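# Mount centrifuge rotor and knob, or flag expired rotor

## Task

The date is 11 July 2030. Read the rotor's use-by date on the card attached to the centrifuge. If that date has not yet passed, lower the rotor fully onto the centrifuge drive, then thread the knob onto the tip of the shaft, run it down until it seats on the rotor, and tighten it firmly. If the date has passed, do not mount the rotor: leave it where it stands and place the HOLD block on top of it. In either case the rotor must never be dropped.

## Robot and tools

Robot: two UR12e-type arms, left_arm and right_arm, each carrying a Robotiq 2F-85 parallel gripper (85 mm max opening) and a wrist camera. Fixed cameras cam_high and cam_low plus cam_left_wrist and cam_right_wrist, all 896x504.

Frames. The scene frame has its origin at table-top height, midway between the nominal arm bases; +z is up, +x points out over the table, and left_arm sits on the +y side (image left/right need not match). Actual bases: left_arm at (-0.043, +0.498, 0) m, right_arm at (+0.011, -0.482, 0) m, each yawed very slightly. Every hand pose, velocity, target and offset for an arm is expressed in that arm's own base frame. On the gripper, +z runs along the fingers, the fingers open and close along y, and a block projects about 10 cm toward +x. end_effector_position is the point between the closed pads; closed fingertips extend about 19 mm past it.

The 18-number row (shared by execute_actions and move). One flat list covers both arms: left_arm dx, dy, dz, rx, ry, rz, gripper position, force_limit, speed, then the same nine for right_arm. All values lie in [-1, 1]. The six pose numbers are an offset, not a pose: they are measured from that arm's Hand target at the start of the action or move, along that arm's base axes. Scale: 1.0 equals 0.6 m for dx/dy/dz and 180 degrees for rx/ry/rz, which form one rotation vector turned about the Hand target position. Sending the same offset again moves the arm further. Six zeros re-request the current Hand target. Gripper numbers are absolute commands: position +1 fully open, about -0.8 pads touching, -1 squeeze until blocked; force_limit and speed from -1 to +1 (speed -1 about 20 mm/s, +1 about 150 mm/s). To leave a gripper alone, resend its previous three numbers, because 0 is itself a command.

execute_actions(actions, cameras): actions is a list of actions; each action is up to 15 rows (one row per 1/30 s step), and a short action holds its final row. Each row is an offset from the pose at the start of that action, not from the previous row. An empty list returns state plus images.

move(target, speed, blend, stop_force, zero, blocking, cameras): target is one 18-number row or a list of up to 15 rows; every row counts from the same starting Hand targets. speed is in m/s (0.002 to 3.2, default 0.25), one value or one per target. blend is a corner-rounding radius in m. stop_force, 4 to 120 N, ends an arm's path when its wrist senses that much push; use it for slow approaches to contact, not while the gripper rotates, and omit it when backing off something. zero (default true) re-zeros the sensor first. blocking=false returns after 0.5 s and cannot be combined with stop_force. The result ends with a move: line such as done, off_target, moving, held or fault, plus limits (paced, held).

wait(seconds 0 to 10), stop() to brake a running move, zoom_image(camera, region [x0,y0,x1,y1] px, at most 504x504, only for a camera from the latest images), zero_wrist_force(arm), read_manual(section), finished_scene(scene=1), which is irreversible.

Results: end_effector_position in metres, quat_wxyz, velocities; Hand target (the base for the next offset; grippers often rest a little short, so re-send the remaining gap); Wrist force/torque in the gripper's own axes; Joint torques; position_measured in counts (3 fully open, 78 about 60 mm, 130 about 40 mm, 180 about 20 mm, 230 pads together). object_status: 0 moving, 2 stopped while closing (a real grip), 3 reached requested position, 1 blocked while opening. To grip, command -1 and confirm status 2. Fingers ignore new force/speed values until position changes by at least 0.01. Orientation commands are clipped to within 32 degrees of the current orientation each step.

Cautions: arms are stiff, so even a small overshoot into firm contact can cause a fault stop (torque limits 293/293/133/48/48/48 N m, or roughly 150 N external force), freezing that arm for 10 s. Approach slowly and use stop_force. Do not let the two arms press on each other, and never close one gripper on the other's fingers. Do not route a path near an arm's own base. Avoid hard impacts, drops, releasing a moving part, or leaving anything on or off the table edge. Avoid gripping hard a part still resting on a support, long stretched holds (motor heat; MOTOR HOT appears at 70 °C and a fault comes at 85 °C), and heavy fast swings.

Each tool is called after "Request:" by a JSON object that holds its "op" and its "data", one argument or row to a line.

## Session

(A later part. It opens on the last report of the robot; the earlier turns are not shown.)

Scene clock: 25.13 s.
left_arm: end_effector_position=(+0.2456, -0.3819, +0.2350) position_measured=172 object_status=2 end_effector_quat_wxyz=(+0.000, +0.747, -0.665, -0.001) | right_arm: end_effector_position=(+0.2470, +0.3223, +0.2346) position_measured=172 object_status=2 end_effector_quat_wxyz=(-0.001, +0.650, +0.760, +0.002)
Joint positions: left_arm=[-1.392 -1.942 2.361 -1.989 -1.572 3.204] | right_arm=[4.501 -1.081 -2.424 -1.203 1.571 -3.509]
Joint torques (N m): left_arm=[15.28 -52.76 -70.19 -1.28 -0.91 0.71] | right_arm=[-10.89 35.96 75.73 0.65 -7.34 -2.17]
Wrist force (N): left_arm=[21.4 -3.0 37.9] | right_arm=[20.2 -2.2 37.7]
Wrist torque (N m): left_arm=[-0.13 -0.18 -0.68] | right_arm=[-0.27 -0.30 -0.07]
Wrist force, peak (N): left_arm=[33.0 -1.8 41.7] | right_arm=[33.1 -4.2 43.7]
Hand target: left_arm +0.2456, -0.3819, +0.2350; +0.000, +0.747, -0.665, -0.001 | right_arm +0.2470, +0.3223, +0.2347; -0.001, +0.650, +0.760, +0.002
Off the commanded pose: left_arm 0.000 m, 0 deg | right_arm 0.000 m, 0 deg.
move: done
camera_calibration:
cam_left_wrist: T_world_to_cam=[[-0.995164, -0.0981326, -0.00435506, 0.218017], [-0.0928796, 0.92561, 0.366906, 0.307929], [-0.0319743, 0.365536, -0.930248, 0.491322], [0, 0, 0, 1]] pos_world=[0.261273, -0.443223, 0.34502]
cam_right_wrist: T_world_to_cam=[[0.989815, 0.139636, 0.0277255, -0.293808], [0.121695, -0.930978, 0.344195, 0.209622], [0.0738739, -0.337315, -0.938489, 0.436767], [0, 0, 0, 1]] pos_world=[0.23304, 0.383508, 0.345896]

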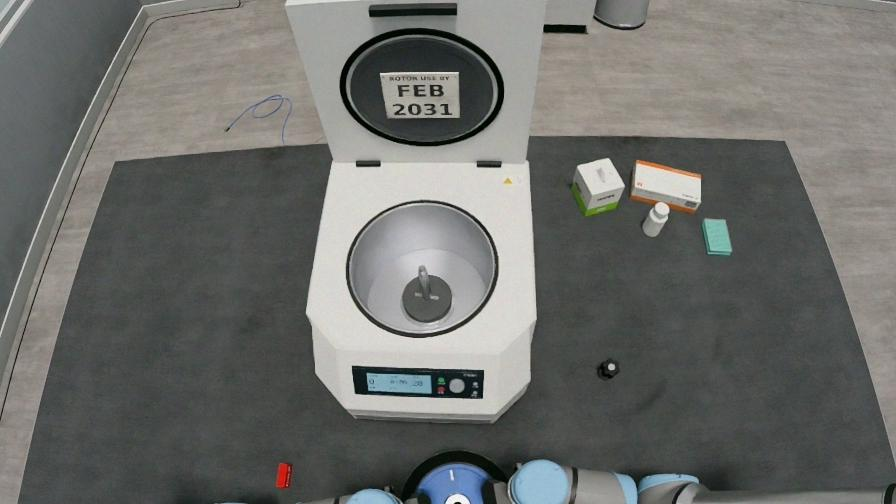

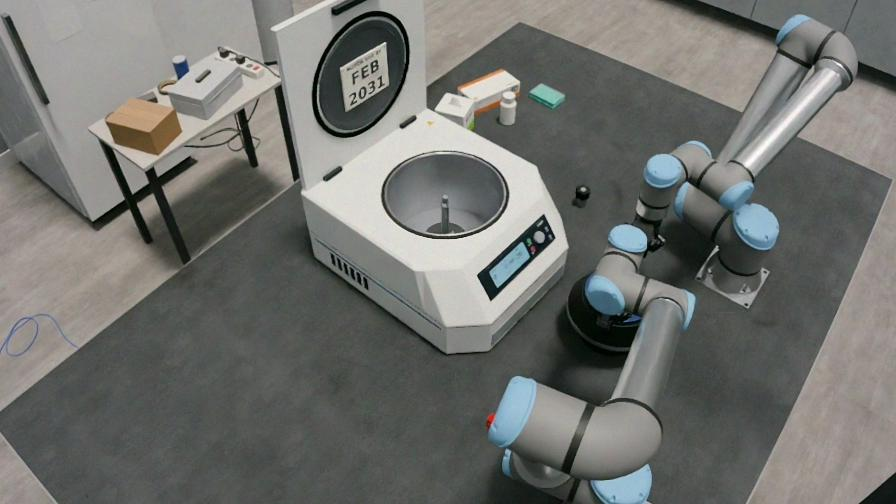

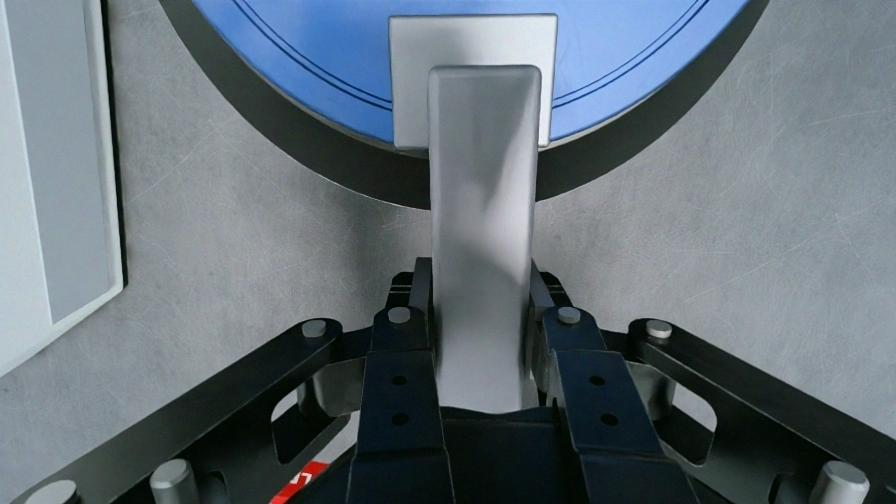

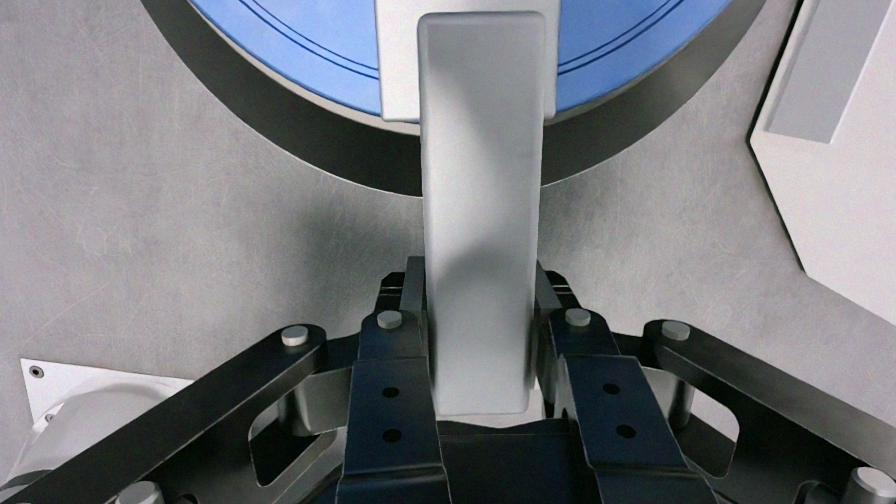

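Request:
{"op": "move", "data": {
  "target": [0,0,0.475,0,0,0,-1,0.2,-1,0,0,0.475,0,0,0,-1,0.2,-1],
  "speed": 0.15,
  "cameras": ["cam_left_wrist","cam_right_wrist"]
}}

Request:
{"op": "move", "data": {
  "target": [
    [0.0633,0.0035,0,0,0,0.0339,-1,0.2,-1,0.1133,0.0175,0,0,0,0.0339,-1,0.2,-1],
    [0.1274,0.0041,0,0,0,0.0678,-1,0.2,-1,0.2258,0.0376,0,0,0,0.0678,-1,0.2,-1],
    [0.1922,0.0024,0,0,0,0.1017,-1,0.2,-1,0.3374,0.0604,0,0,0,0.1017,-1,0.2,-1],
    [0.2582,-0.0019,0,0,0,0.1356,-1,0.2,-1,0.4477,0.0853,0,0,0,0.1356,-1,0.2,-1],
    [0.3259,-0.0084,0,0,0,0.1694,-1,0.2,-1,0.5563,0.1127,0,0,0,0.1694,-1,0.2,-1],
    [0.395,-0.0173,0,0,0,0.2033,-1,0.2,-1,0.6633,0.1422,0,0,0,0.2033,-1,0.2,-1]
  ],
  "blend": [0.004,0.004,0.004,0.004,0.004,0],
  "speed": 0.12,
  "cameras": ["all"]
}}

Scene clock: 31.53 s.
left_arm: end_effector_position=(+0.2456, -0.3818, +0.5199) position_measured=172 object_status=2 end_effector_quat_wxyz=(+0.000, +0.747, -0.665, -0.001) | right_arm: end_effector_position=(+0.2470, +0.3222, +0.5196) position_measured=172 object_status=2 end_effector_quat_wxyz=(-0.001, +0.650, +0.760, +0.002)
Joint positions: left_arm=[-1.392 -2.022 1.896 -1.443 -1.572 3.204] | right_arm=[4.502 -1.027 -1.942 -1.74 1.571 -3.509]
Joint torques (N m): left_arm=[-29.74 -3.7 -90.29 -12.1 0.78 -1.76] | right_arm=[16.45 -1.4 92.4 10.88 -2.89 4.09]
Wrist force (N): left_arm=[-20.0 -4.2 38.3] | right_arm=[-21.3 -4.3 37.1]
Wrist torque (N m): left_arm=[-0.23 0.22 -0.66] | right_arm=[-0.50 0.08 -0.38]
Wrist force, peak (N): left_arm=[27.2 -2.8 43.9] | right_arm=[26.1 -2.2 43.2]
Hand target: left_arm +0.2456, -0.3819, +0.5200; +0.000, +0.747, -0.665, -0.001 | right_arm +0.2470, +0.3223, +0.5197; -0.001, +0.650, +0.760, +0.002
Off the commanded pose: left_arm 0.000 m, 0 deg | right_arm 0.000 m, 0 deg.
move: done
camera_calibration:
cam_left_wrist: T_world_to_cam=[[-0.99516, -0.0981743, -0.00427538, 0.219188], [-0.0928859, 0.925572, 0.367001, 0.203285], [-0.0320728, 0.365622, -0.930211, 0.756483], [0, 0, 0, 1]] pos_world=[0.261272, -0.443223, 0.63002]
cam_right_wrist: T_world_to_cam=[[0.989815, 0.139633, 0.0277119, -0.301701], [0.12169, -0.930947, 0.344282, 0.111461], [0.0738716, -0.337403, -0.938457, 0.704251], [0, 0, 0, 1]] pos_world=[0.23304, 0.383508, 0.630896]
Images, in order (width x height): cam_left_wrist 896x504, cam_right_wrist 896x504.

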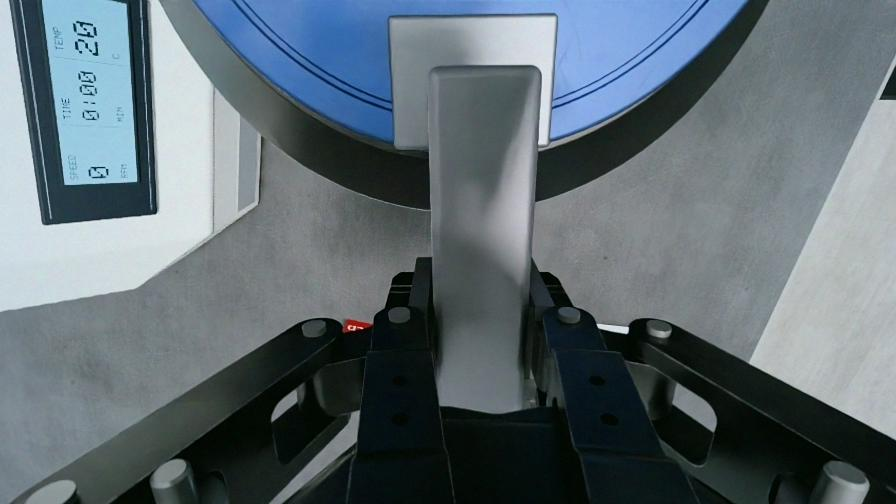

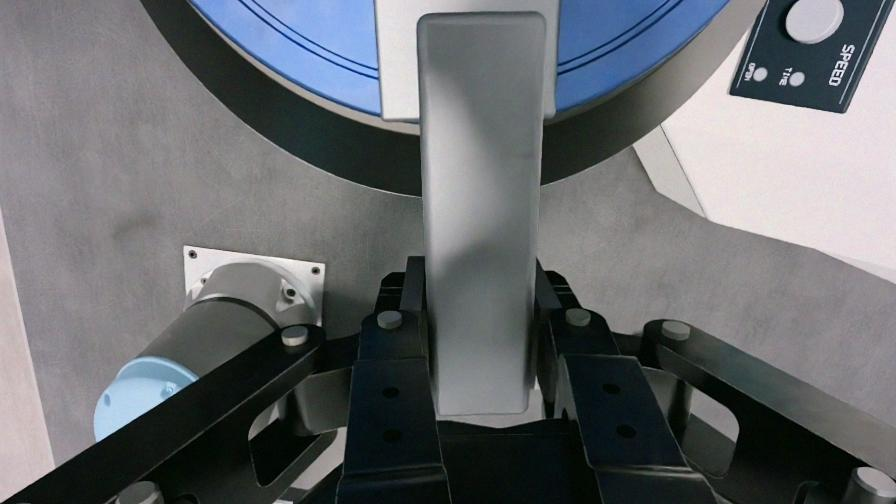

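Scene clock: 44.53 s.
left_arm: end_effector_position=(+0.4334, -0.3882, +0.5205) position_measured=172 object_status=2 end_effector_quat_wxyz=(+0.004, +0.892, -0.451, +0.000) | right_arm: end_effector_position=(+0.5744, +0.3876, +0.5197) position_measured=172 object_status=2 end_effector_quat_wxyz=(-0.005, +0.430, +0.903, -0.002)
Joint positions: left_arm=[-1.03 -1.795 1.75 -1.529 -1.578 3.048] | right_arm=[3.986 -1.542 -1.58 -1.598 1.579 -4.55]
Joint torques (N m): left_arm=[-1.34 -32.82 -50.45 -7 -0.07 0.41] | right_arm=[1.13 50.04 54.89 8.54 -0.9 -0.54]
Wrist force (N): left_arm=[-21.0 2.0 -9.0] | right_arm=[9.7 -32.1 -3.1]
Wrist torque (N m): left_arm=[-1.50 -0.28 -2.52] | right_arm=[-0.46 -0.49 -1.57]
Wrist force, peak (N): left_arm=[-133.9 40.8 -98.4] | right_arm=[96.5 -93.5 -80.7]
Hand target: left_arm +0.4334, -0.3882, +0.5205; +0.004, +0.892, -0.451, +0.000 (not the last commanded pose) | right_arm +0.5744, +0.3876, +0.5197; -0.005, +0.430, +0.903, -0.002 (not the last commanded pose)
Tool commands: left_gripper/position=-1.0 left_gripper/force_limit=+0.2 left_gripper/speed=-1.0 right_gripper/position=-1.0 right_gripper/force_limit=+0.2 right_gripper/speed=-1.0
Off the commanded pose: left_arm 0.049 m, 7 deg | right_arm 0.073 m, 7 deg.
FORCE FAULT: contact force on the right arm reached its limit, and that arm stopped. The contact can be on any part of that arm, not only on its tool. Since the last result, the stops that this result tells of count together as 19 of the actions that you can send in this scene. That arm's remaining commands of this call were not run. That arm is still stopped at the end of this call. That arm stays stopped for about 1 more second. Until then a move that you send moves the other arm only, and its call returns only when the move has ended. Once the stop has ended, the next robot result says so. If the stop ends while you think or write, that arm runs what you send next, counted from a new Hand target: where the arm stands when the stop ends. While its stop runs, that arm takes no new command, but its gripper still runs the gripper command that each later call begins with. Until it ends, the stop uses up actions while you think or wait. An arm that is not stopped still takes commands.
FORCE FAULT: contact force on the left arm reached its limit, and that arm stopped for 10 seconds. The contact can be on any part of that arm, not only on its tool. That arm's remaining commands of this call were not run. During its stop the left arm's controller moved it back a little. That arm's target is now where it stood when the stop ended, not its last command. That arm accepts commands again.
move: fault (left_arm, right_arm); path passed 5 of 6 targets
camera_calibration:
cam_left_wrist: T_world_to_cam=[[-0.816211, -0.57775, 0.00227908, 0.13841], [-0.537794, 0.761194, 0.362437, 0.357801], [-0.211133, 0.2946, -0.932005, 0.816321], [0, 0, 0, 1]] pos_world=[0.477747, -0.432878, 0.630819]
cam_right_wrist: T_world_to_cam=[[0.786372, 0.617498, 0.0177752, -0.698072], [0.575796, -0.743081, 0.341012, -0.199529], [0.223783, -0.257927, -0.939891, 0.586039], [0, 0, 0, 1]] pos_world=[0.532687, 0.433947, 0.631262]

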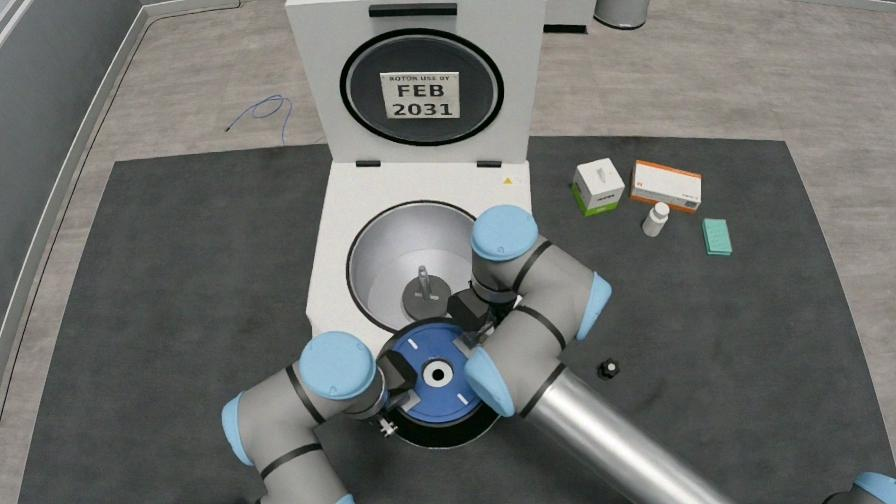

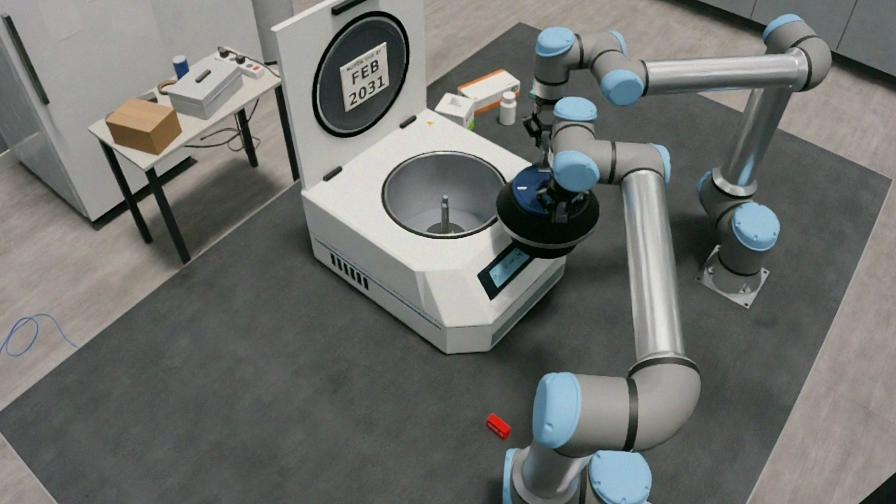

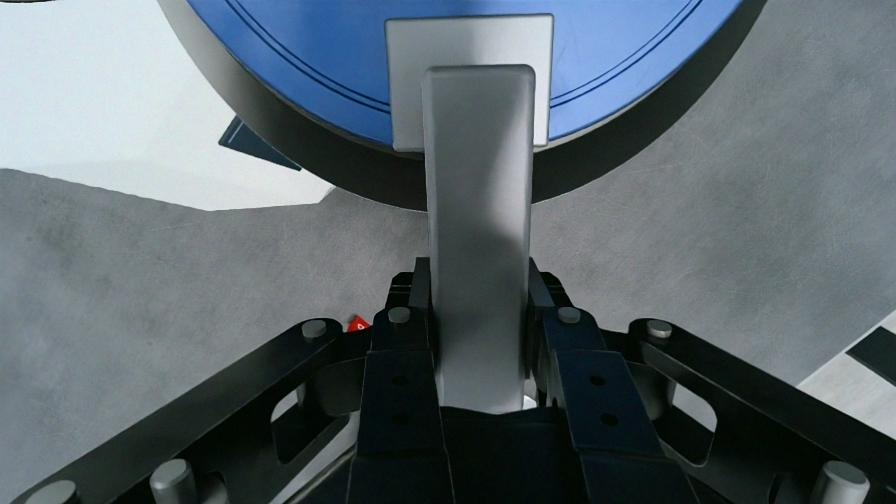

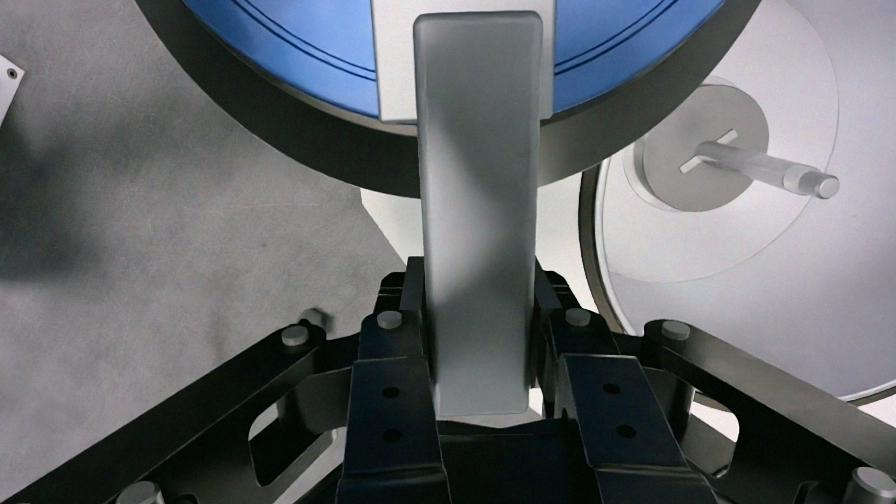

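Request:
{"op": "wait", "data": {
  "seconds": 1
}}

Request:
{"op": "move", "data": {
  "target": [0,0,0.025,0,0,0,-1,0.2,-1,0,0,0.025,0,0,0,-1,0.2,-1],
  "speed": 0.05
}}

Scene clock: 46.60 s.
left_arm: end_effector_position=(+0.4334, -0.3882, +0.5205) position_measured=172 object_status=2 end_effector_quat_wxyz=(+0.004, +0.892, -0.451, +0.000) | right_arm: end_effector_position=(+0.5744, +0.3876, +0.5197) position_measured=172 object_status=2 end_effector_quat_wxyz=(-0.005, +0.430, +0.903, -0.002)
Joint positions: left_arm=[-1.03 -1.795 1.75 -1.529 -1.578 3.048] | right_arm=[3.986 -1.542 -1.58 -1.598 1.579 -4.55]
Joint torques (N m): left_arm=[-0.83 -30.61 -49.95 -12.72 0.96 3.31] | right_arm=[1.57 44.53 55.25 15.39 -6.86 -0.53]
Wrist force (N): left_arm=[-20.9 2.0 -7.9] | right_arm=[9.0 -32.1 -2.8]
Wrist torque (N m): left_arm=[-1.44 -0.32 -2.53] | right_arm=[-0.54 -0.50 -1.57]
Wrist force, peak (N): left_arm=[-21.6 1.8 -7.9] | right_arm=[10.3 -32.1 -3.2]
Hand target: left_arm +0.4334, -0.3882, +0.5205; +0.004, +0.892, -0.451, +0.000 (not the last commanded pose) | right_arm +0.5744, +0.3876, +0.5197; -0.005, +0.430, +0.903, -0.002 (not the last commanded pose)
Tool commands: left_gripper/position=-1.0 left_gripper/force_limit=+0.2 left_gripper/speed=-1.0 right_gripper/position=-1.0 right_gripper/force_limit=+0.2 right_gripper/speed=-1.0
Off the commanded pose: left_arm 0.049 m, 7 deg | right_arm 0.073 m, 7 deg.
FORCE FAULT, CONTINUED: the right arm's stop, for the force fault that an earlier result reported, is over. During its stop the right arm's controller moved it back a little. That arm's target is now where it stood when the stop ended, not its last command. That arm accepts commands again.
wait: 1.00 s; at rest from the start

Scene clock: 47.43 s.
left_arm: end_effector_position=(+0.4334, -0.3882, +0.5354) position_measured=172 object_status=2 end_effector_quat_wxyz=(+0.004, +0.892, -0.451, +0.000) | right_arm: end_effector_position=(+0.5744, +0.3876, +0.5346) position_measured=172 object_status=2 end_effector_quat_wxyz=(-0.005, +0.430, +0.903, -0.002)
Joint positions: left_arm=[-1.03 -1.793 1.722 -1.504 -1.578 3.048] | right_arm=[3.986 -1.542 -1.553 -1.624 1.579 -4.55]
Joint torques (N m): left_arm=[-2.38 -38.97 -86.62 -5.69 -6.7 3.3] | right_arm=[0.92 61.03 91.49 8.17 -1.28 -0.31]
Wrist force (N): left_arm=[4.4 -14.7 37.7] | right_arm=[3.7 -14.6 37.0]
Wrist torque (N m): left_arm=[-0.84 -0.38 -2.48] | right_arm=[-1.31 -0.54 -1.51]
Wrist force, peak (N): left_arm=[6.5 -13.8 39.9] | right_arm=[6.8 -14.3 39.7]
Hand target: left_arm +0.4334, -0.3882, +0.5355; +0.004, +0.892, -0.451, +0.000 | right_arm +0.5744, +0.3876, +0.5347; -0.005, +0.430, +0.903, -0.002
Off the commanded pose: left_arm 0.000 m, 0 deg | right_arm 0.000 m, 0 deg.
move: done

Request:
{"op": "move", "data": {
  "target": [
    [0,0,0.04,0,0,0,-1,0.2,-1,0,0,0.04,0,0,0,-1,0.2,-1],
    [0.0742,-0.0055,0.04,0,0,0.0339,-1,0.2,-1,0.112,0.0333,0.04,0,0,0.0339,-1,0.2,-1],
    [0.1503,-0.0128,0.04,0,0,0.0678,-1,0.2,-1,0.222,0.0682,0.04,0,0,0.0678,-1,0.2,-1],
    [0.2287,-0.0223,0.04,0,0,0.1017,-1,0.2,-1,0.3298,0.105,0.04,0,0,0.1017,-1,0.2,-1],
    [0.3095,-0.0332,0.04,0,0,0.1356,-1,0.2,-1,0.4352,0.1432,0.04,0,0,0.1356,-1,0.2,-1],
    [0.3925,-0.0452,0.04,0,0,0.1694,-1,0.2,-1,0.538,0.1825,0.04,0,0,0.1694,-1,0.2,-1],
    [0.478,-0.058,0.04,0,0,0.2033,-1,0.2,-1,0.6385,0.2227,0.04,0,0,0.2033,-1,0.2,-1]
  ],
  "blend": [0.003,0.004,0.004,0.004,0.004,0.004,0],
  "speed": 0.1,
  "cameras": ["all"]
}}

Scene clock: 64.77 s.
left_arm: end_effector_position=(+0.6533, -0.4115, +0.5521) position_measured=172 object_status=2 end_effector_quat_wxyz=(-0.002, +0.976, -0.218, +0.001) | right_arm: end_effector_position=(+0.8793, +0.4952, +0.5489) position_measured=172 object_status=2 end_effector_quat_wxyz=(-0.015, +0.187, +0.982, -0.012)
Joint positions: left_arm=[-0.791 -1.469 1.388 -1.49 -1.567 2.79] | right_arm=[3.825 -2.142 -0.75 -1.857 1.579 -5.224]
Joint torques (N m): left_arm=[-4.39 -76.45 -66.87 -5.45 -0.97 1.49] | right_arm=[-0.07 118.35 72.91 8.62 -0.75 -0.62]
Wrist force (N): left_arm=[11.6 -22.6 38.4] | right_arm=[9.4 -22.3 38.0]
Wrist torque (N m): left_arm=[-2.93 -1.07 -4.47] | right_arm=[-3.47 -1.27 -1.94]
Wrist force, peak (N): left_arm=[152.4 -33.5 40.0] | right_arm=[144.8 -25.2 31.3]
Hand target: left_arm +0.6533, -0.4115, +0.5521; -0.002, +0.976, -0.218, +0.001 (not the last commanded pose) | right_arm +0.8793, +0.4952, +0.5489; -0.015, +0.187, +0.982, -0.012 (not the last commanded pose)
Tool commands: left_gripper/position=-1.0 left_gripper/force_limit=+0.2 left_gripper/speed=-1.0 right_gripper/position=-1.0 right_gripper/force_limit=+0.2 right_gripper/speed=-1.0
Off the commanded pose: left_arm 0.068 m, 8 deg | right_arm 0.083 m, 7 deg.
FORCE FAULT: contact force on the left arm reached its limit, and that arm stopped for 10 seconds. FORCE FAULT: contact force on the right arm reached its limit, and that arm stopped for 10 seconds. On each arm, the contact can be on any part of the arm, not only on its tool. The stops overlap, and together they count as 20 of the actions that you can send in this scene. Those arms' remaining commands of this call were not run. During its stop the left arm's controller moved it back a little. During its stop the right arm's controller moved it back a little. Those arms' targets are now where they stood when their stops ended, not their last commands. Those arms accept commands again.
move: fault (left_arm, right_arm); path passed 5 of 7 targets; limits=held
pose unreachable (left arm): on one or more control steps of this call, first in action 0 (counted from 0), this arm could not follow its commanded pose, so it was not sent that pose on those steps. It may still have moved: this result reports where it is.
cause: moving toward the commanded pose would bring a part of the arm too close to another arm (a part of this arm just beyond joint 5 (wrist 2) and a part of the right arm just beyond its joint 3 (elbow), 12 mm apart when this arm was first held).
camera_calibration:
cam_left_wrist: T_world_to_cam=[[-0.441512, -0.897208, -0.00918843, -0.0656609], [-0.836799, 0.408046, 0.365054, 0.530859], [-0.323781, 0.168865, -0.930941, 0.920378], [0, 0, 0, 1]] pos_world=[0.713233, -0.430946, 0.662421]
cam_right_wrist: T_world_to_cam=[[0.382425, 0.923984, -0.00222962, -0.790369], [0.874372, -0.361109, 0.324151, -0.747556], [0.298705, -0.125913, -0.946003, 0.445096], [0, 0, 0, 1]] pos_world=[0.822947, 0.516383, 0.66162]

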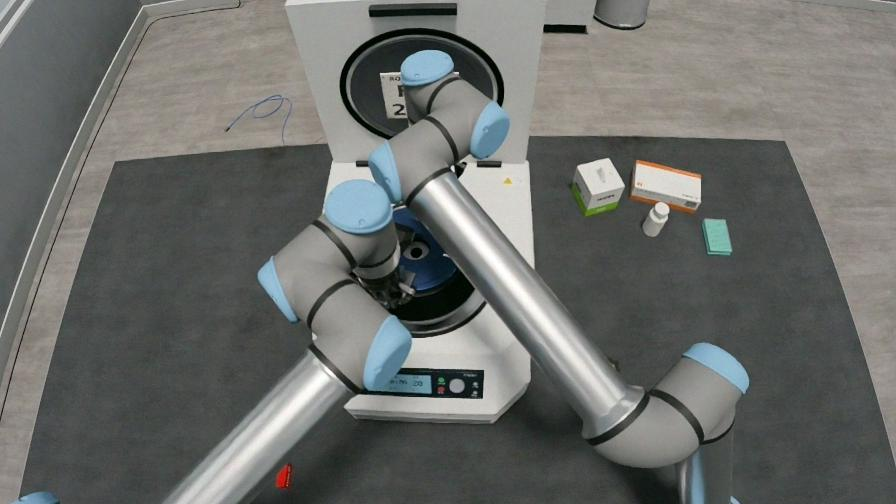

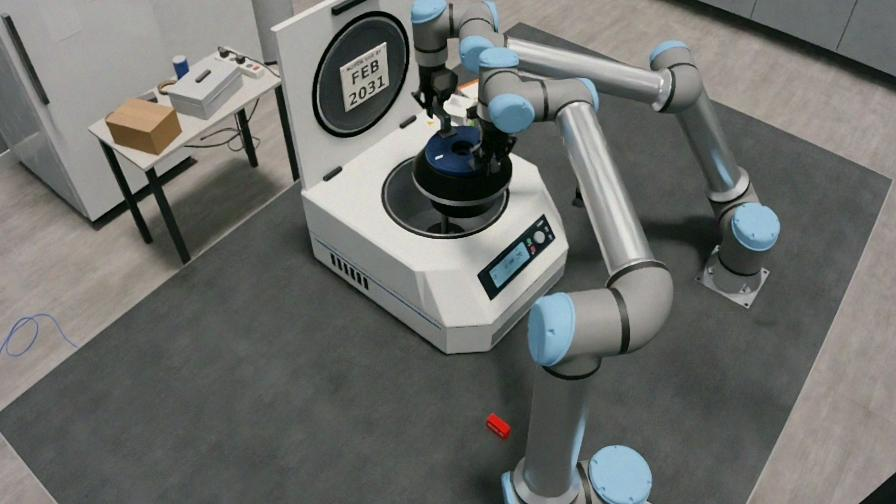

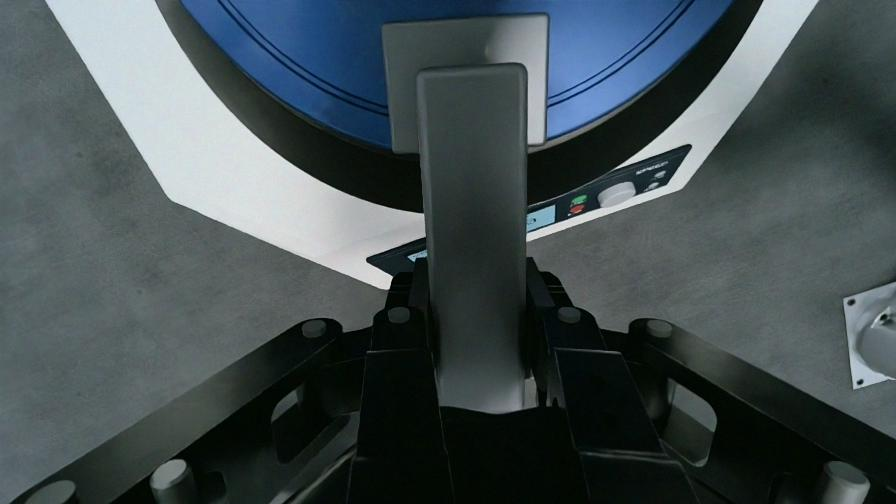

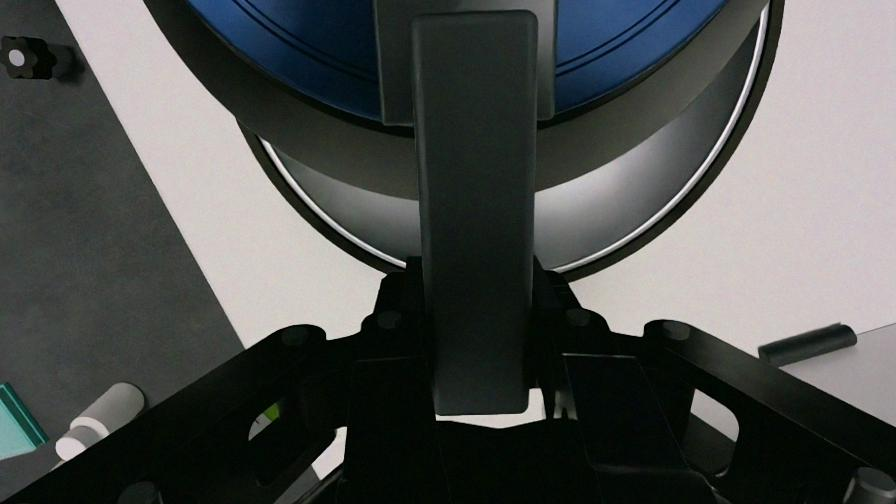

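Request:
{"op": "move", "data": {
  "target": [0,0,0,0,0,0,-0.98,0.9,-1,0,0,0,0,0,0,-0.98,0.9,-1]
}}

Request:
{"op": "move", "data": {
  "target": [0,0,0,-0.0296,-0.0628,0,-0.98,0.9,-1,0,0,0,0,0,0,-0.98,0.9,-1],
  "speed": 0.1,
  "cameras": ["cam_left_wrist","cam_low"]
}}

Scene clock: 67.63 s.
left_arm: end_effector_position=(+0.6533, -0.4115, +0.5521) position_measured=172 object_status=2 end_effector_quat_wxyz=(-0.002, +0.976, -0.218, +0.001) | right_arm: end_effector_position=(+0.8793, +0.4952, +0.5489) position_measured=172 object_status=2 end_effector_quat_wxyz=(-0.015, +0.187, +0.982, -0.012)
Joint positions: left_arm=[-0.791 -1.469 1.388 -1.49 -1.567 2.79] | right_arm=[3.825 -2.142 -0.75 -1.857 1.579 -5.224]
Joint torques (N m): left_arm=[-28.28 -112.19 -84.88 -11.55 -5.32 5.93] | right_arm=[-0.17 141.9 87.45 15.22 -0.39 -0.61]
Wrist force (N): left_arm=[9.7 -22.0 38.5] | right_arm=[7.8 -22.1 37.8]
Wrist torque (N m): left_arm=[-2.74 -1.04 -4.52] | right_arm=[-3.35 -1.31 -1.91]
Wrist force, peak (N): left_arm=[12.0 -22.3 39.3] | right_arm=[10.1 -21.9 39.2]
Hand target: left_arm +0.6533, -0.4115, +0.5521; -0.002, +0.976, -0.218, +0.001 | right_arm +0.8793, +0.4952, +0.5489; -0.015, +0.187, +0.982, -0.012
Off the commanded pose: left_arm 0.000 m, 0 deg | right_arm 0.000 m, 0 deg.
move: done

Scene clock: 69.23 s.
left_arm: end_effector_position=(+0.6533, -0.4115, +0.5521) position_measured=172 object_status=2 end_effector_quat_wxyz=(+0.022, +0.970, -0.216, +0.107) | right_arm: end_effector_position=(+0.8793, +0.4953, +0.5489) position_measured=172 object_status=2 end_effector_quat_wxyz=(-0.015, +0.187, +0.982, -0.011)
Joint positions: left_arm=[-0.821 -1.57 1.549 -1.752 -1.487 2.767] | right_arm=[3.826 -2.142 -0.75 -1.857 1.579 -5.224]
Joint torques (N m): left_arm=[-45.02 -132.64 -67.66 -6.15 -1.61 0.59] | right_arm=[-43.62 100.67 68.6 14.23 -17.61 -0.59]
Wrist force (N): left_arm=[50.5 -17.7 60.3] | right_arm=[60.1 -16.5 29.4]
Wrist torque (N m): left_arm=[-3.55 -4.44 -3.07] | right_arm=[-4.32 -1.82 -1.75]
Wrist force, peak (N): left_arm=[51.5 -17.7 61.4] | right_arm=[61.5 -16.3 29.0]
Hand target: left_arm +0.6533, -0.4115, +0.5521; +0.022, +0.970, -0.216, +0.107 | right_arm +0.8793, +0.4952, +0.5489; -0.015, +0.187, +0.982, -0.012
Off the commanded pose: left_arm 0.000 m, 0 deg | right_arm 0.000 m, 0 deg.
move: done
camera_calibration:
cam_left_wrist: T_world_to_cam=[[-0.439365, -0.898221, -0.0125598, -0.0656356], [-0.888276, 0.432332, 0.155094, 0.690411], [-0.133879, 0.0792994, -0.98782, 0.790901], [0, 0, 0, 1]] pos_world=[0.690323, -0.42016, 0.673365]
Images, in order (width x height): cam_low 896x504, cam_left_wrist 896x504.

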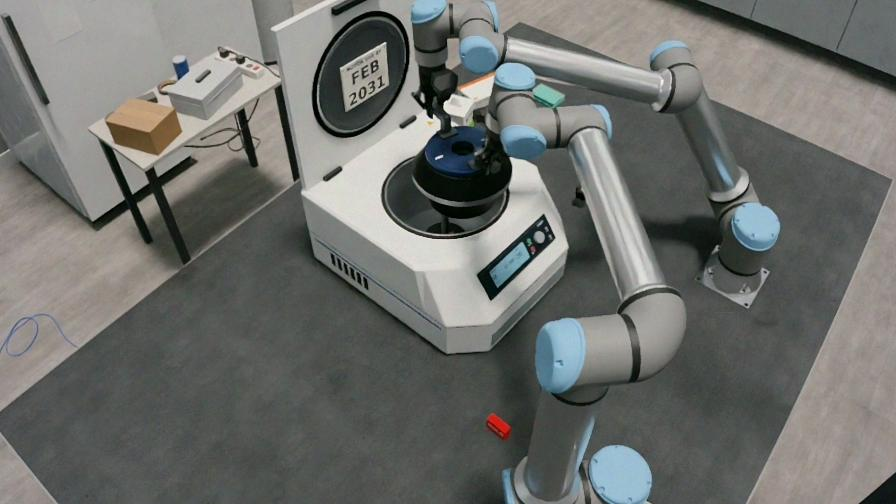

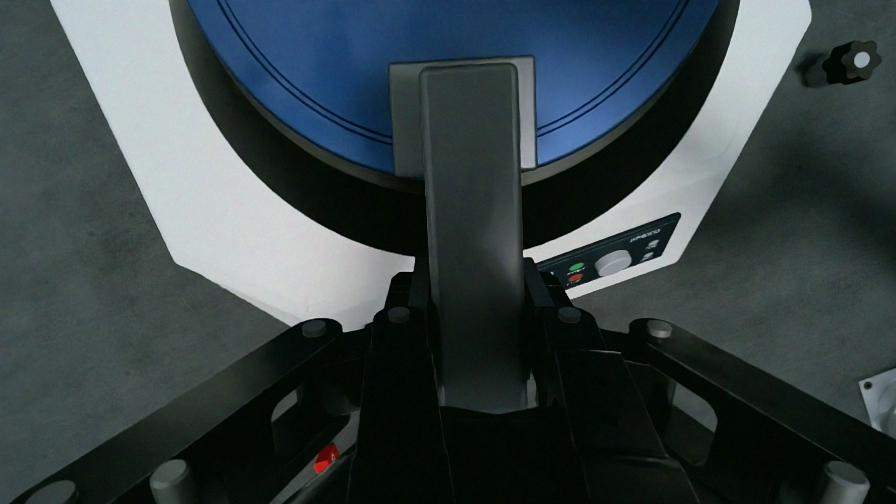

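Request:
{"op": "move", "data": {
  "target": [0.0015,-0.0007,0,-0.0296,-0.0628,0,-0.98,0.9,-1,0,0,0,0,0,0,-0.98,0.9,-1],
  "speed": 0.1,
  "cameras": ["cam_left_wrist","cam_right_wrist","cam_high"]
}}

Scene clock: 71.17 s.
left_arm: end_effector_position=(+0.6542, -0.4119, +0.5521) position_measured=172 object_status=2 end_effector_quat_wxyz=(+0.046, +0.953, -0.212, +0.212) | right_arm: end_effector_position=(+0.8793, +0.4952, +0.5489) position_measured=172 object_status=2 end_effector_quat_wxyz=(-0.015, +0.187, +0.982, -0.012)
Joint positions: left_arm=[-0.855 -1.653 1.704 -2.024 -1.396 2.76] | right_arm=[3.826 -2.142 -0.75 -1.857 1.579 -5.224]
Joint torques (N m): left_arm=[-44.56 -128.77 -69.07 -9.33 -1.08 5.37] | right_arm=[-54.88 101.29 73.05 15.62 -18.32 -0.7]
Wrist force (N): left_arm=[43.6 -17.8 73.6] | right_arm=[68.9 -15.7 28.9]
Wrist torque (N m): left_arm=[-2.93 -4.97 -3.59] | right_arm=[-4.20 -2.07 -1.70]
Wrist force, peak (N): left_arm=[53.8 -17.7 74.1] | right_arm=[75.8 -15.6 30.3]
Hand target: left_arm +0.6542, -0.4119, +0.5521; +0.046, +0.953, -0.212, +0.212 | right_arm +0.8793, +0.4952, +0.5489; -0.015, +0.187, +0.982, -0.012
Off the commanded pose: left_arm 0.000 m, 0 deg | right_arm 0.000 m, 0 deg.
move: done
camera_calibration:
cam_left_wrist: T_world_to_cam=[[-0.43656, -0.899543, -0.0154449, -0.0663074], [-0.89748, 0.436629, -0.0623354, 0.819255], [0.062817, -0.0133517, -0.997936, 0.629722], [0, 0, 0, 1]] pos_world=[0.66676, -0.408949, 0.678466]
cam_right_wrist: T_world_to_cam=[[0.382424, 0.923984, -0.00223014, -0.790368], [0.874373, -0.361108, 0.324151, -0.747557], [0.298705, -0.125913, -0.946003, 0.445096], [0, 0, 0, 1]] pos_world=[0.822947, 0.516383, 0.66162]
Images, in order (width x height): cam_high 896x504, cam_left_wrist 896x504, cam_right_wrist 896x504.

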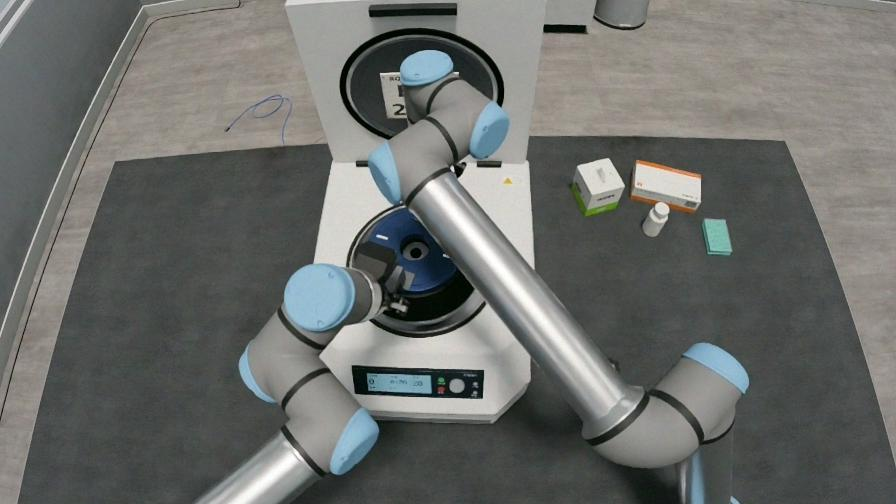

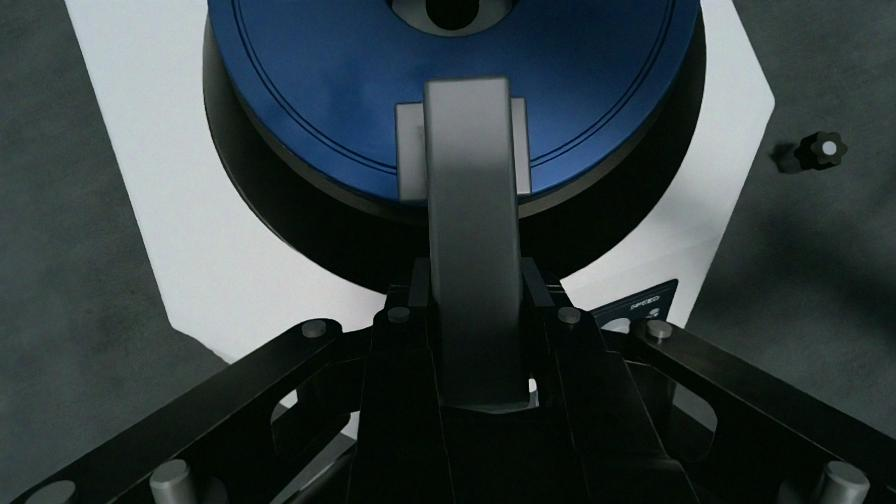

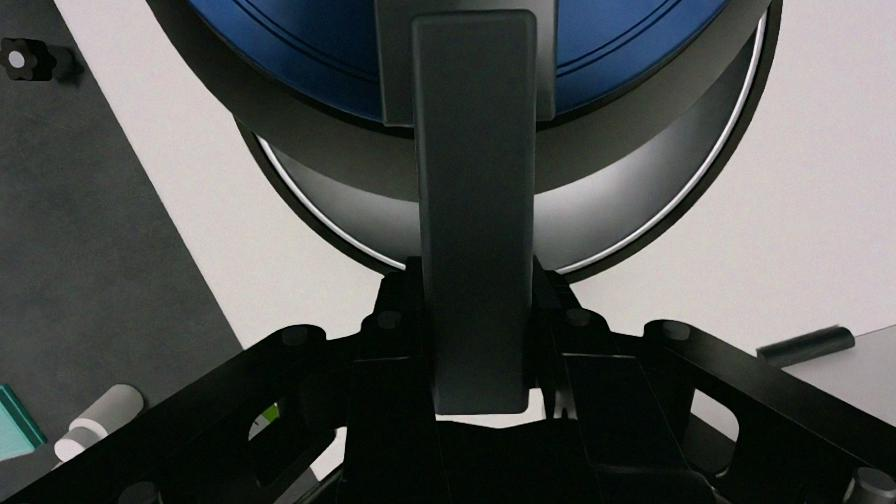

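Request:
{"op": "move", "data": {
  "target": [0.004,-0.0019,0,0,0,0,-0.98,0.9,-1,0,0,0,0,0,0,-0.98,0.9,-1],
  "speed": 0.02
}}

Request:
{"op": "zoom_image", "data": {
  "camera": "cam_high",
  "region": [330, 190, 510, 345]
}}

Scene clock: 72.57 s.
left_arm: end_effector_position=(+0.6564, -0.4130, +0.5521) position_measured=172 object_status=2 end_effector_quat_wxyz=(+0.046, +0.953, -0.212, +0.212) | right_arm: end_effector_position=(+0.8796, +0.4949, +0.5489) position_measured=172 object_status=2 end_effector_quat_wxyz=(-0.015, +0.187, +0.982, -0.012)
Joint positions: left_arm=[-0.854 -1.649 1.7 -2.024 -1.397 2.762] | right_arm=[3.825 -2.142 -0.75 -1.857 1.579 -5.224]
Joint torques (N m): left_arm=[5.76 -68.45 -102.16 -21.79 1.3 5.33] | right_arm=[4.1 111.68 77.04 8.48 1.08 -0.62]
Wrist force (N): left_arm=[-19.1 -13.3 44.5] | right_arm=[0.1 -13.8 27.2]
Wrist torque (N m): left_arm=[-2.81 -4.33 -3.75] | right_arm=[-4.20 -1.61 -1.68]
Wrist force, peak (N): left_arm=[43.4 -17.3 73.5] | right_arm=[69.0 -16.6 28.5]
Hand target: left_arm +0.6566, -0.4130, +0.5521; +0.046, +0.953, -0.212, +0.212 | right_arm +0.8793, +0.4952, +0.5489; -0.015, +0.187, +0.982, -0.012
Off the commanded pose: left_arm 0.000 m, 0 deg | right_arm 0.000 m, 0 deg.
move: done

Scaled by 2.800 from the camera's 896x504 image, which has a finer 1280x720 frame.
This view is cut from an older image: the scene may have changed since it was taken.

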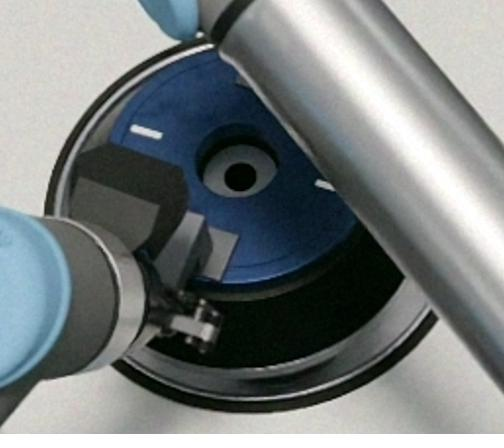

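Request:
{"op": "move", "data": {
  "target": [
    [0,0,-0.025,0,0,0,-0.98,0.9,-1,0,0,-0.025,0,0,0,-0.98,0.9,-1],
    [0.1286,-0.021,-0.025,0,0,0.0417,-0.98,0.9,-1,0.147,0.045,-0.025,0,0,0.0417,-0.98,0.9,-1]
  ],
  "speed": 0.08,
  "blend": [0.004,0],
  "cameras": ["all"]
}}

Request:
{"op": "zoom_image", "data": {
  "camera": "cam_high",
  "region": [330, 190, 510, 345]
}}

Request:
{"op": "zoom_image", "data": {
  "camera": "cam_low",
  "region": [360, 80, 540, 250]
}}

Scene clock: 76.13 s.
left_arm: end_effector_position=(+0.7337, -0.4256, +0.5371) position_measured=172 object_status=2 end_effector_quat_wxyz=(+0.032, +0.965, -0.149, +0.214) | right_arm: end_effector_position=(+0.9675, +0.5222, +0.5339) position_measured=172 object_status=2 end_effector_quat_wxyz=(-0.014, +0.122, +0.992, -0.012)
Joint positions: left_arm=[-0.803 -1.522 1.599 -2.036 -1.366 2.687] | right_arm=[3.795 -2.403 -0.327 -2.021 1.573 -5.385]
Joint torques (N m): left_arm=[3.08 -79.59 -101.88 -16.56 5.94 1.38] | right_arm=[2.13 129.53 72.03 3.5 5.25 -2.43]
Wrist force (N): left_arm=[-23.0 -15.7 42.2] | right_arm=[-3.7 -16.0 26.6]
Wrist torque (N m): left_arm=[-2.62 -4.19 -3.81] | right_arm=[-4.17 -1.59 -1.84]
Wrist force, peak (N): left_arm=[-56.8 -11.8 28.2] | right_arm=[-39.9 -13.2 25.7]
Hand target: left_arm +0.7337, -0.4256, +0.5371; +0.032, +0.965, -0.149, +0.214 | right_arm +0.9675, +0.5222, +0.5339; -0.014, +0.122, +0.992, -0.012
Off the commanded pose: left_arm 0.000 m, 0 deg | right_arm 0.000 m, 0 deg.
move: done
camera_calibration:
cam_left_wrist: T_world_to_cam=[[-0.315279, -0.948874, -0.0154255, -0.154165], [-0.946828, 0.315615, -0.0624839, 0.880443], [0.0641578, -0.00509456, -0.997927, 0.6121], [0, 0, 0, 1]] pos_world=[0.745752, -0.421046, 0.663467]
cam_right_wrist: T_world_to_cam=[[0.258382, 0.966041, -0.00215118, -0.751109], [0.914054, -0.243755, 0.324175, -0.909725], [0.312642, -0.0857272, -0.945995, 0.373497], [0, 0, 0, 1]] pos_world=[0.908839, 0.53587, 0.646621]

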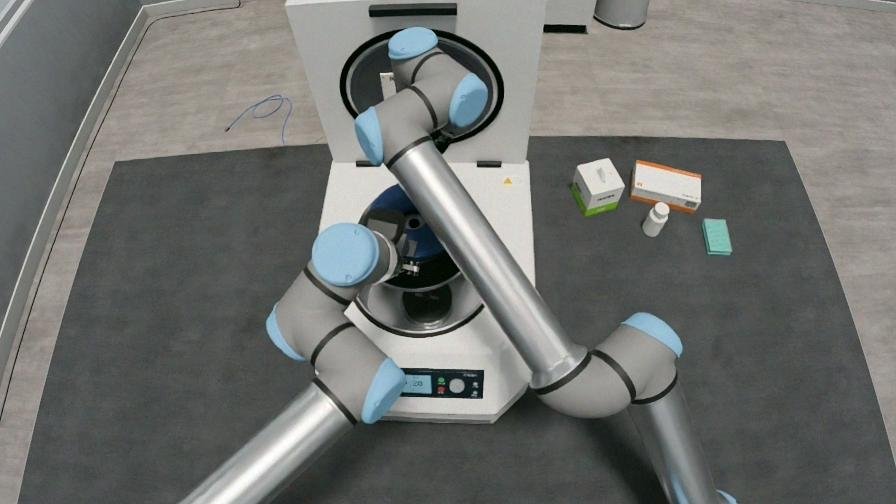

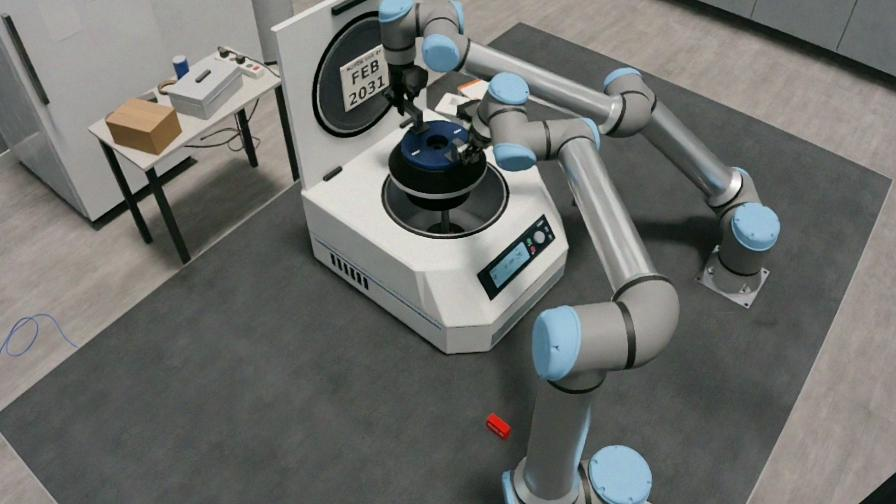

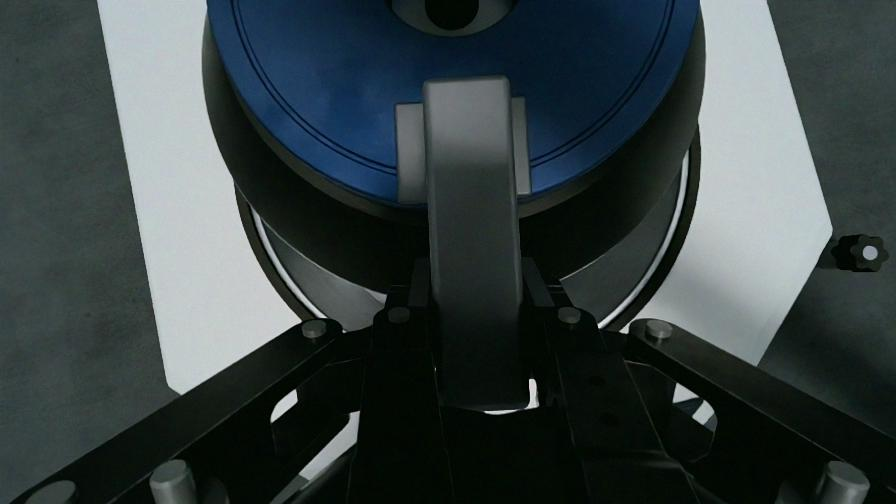

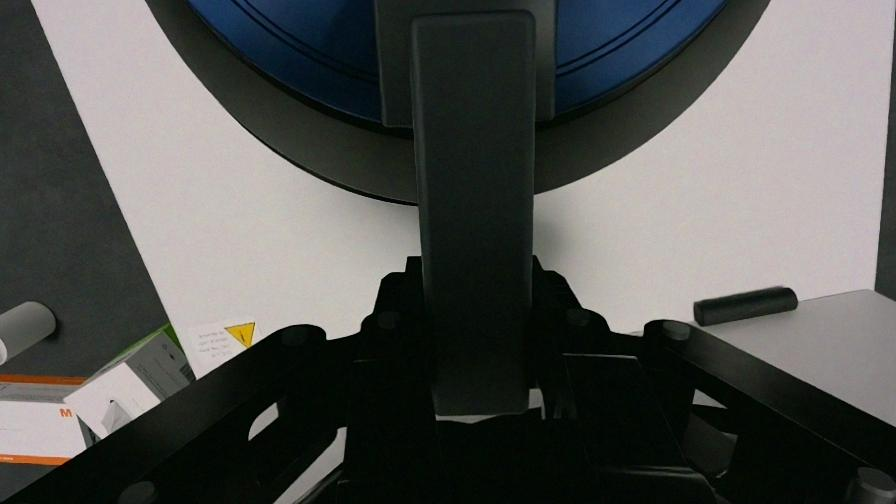

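Scaled by 2.800 from the camera's 896x504 image, which has a finer 1280x720 frame.

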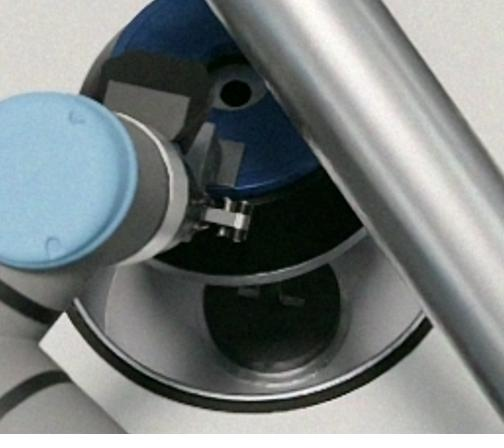

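Scaled by 2.800 from the camera's 896x504 image, which has a finer 1280x720 frame.

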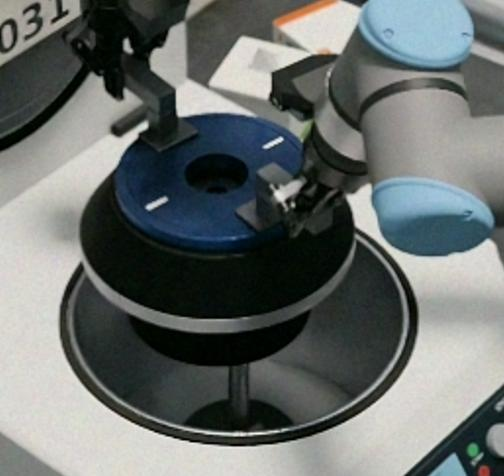

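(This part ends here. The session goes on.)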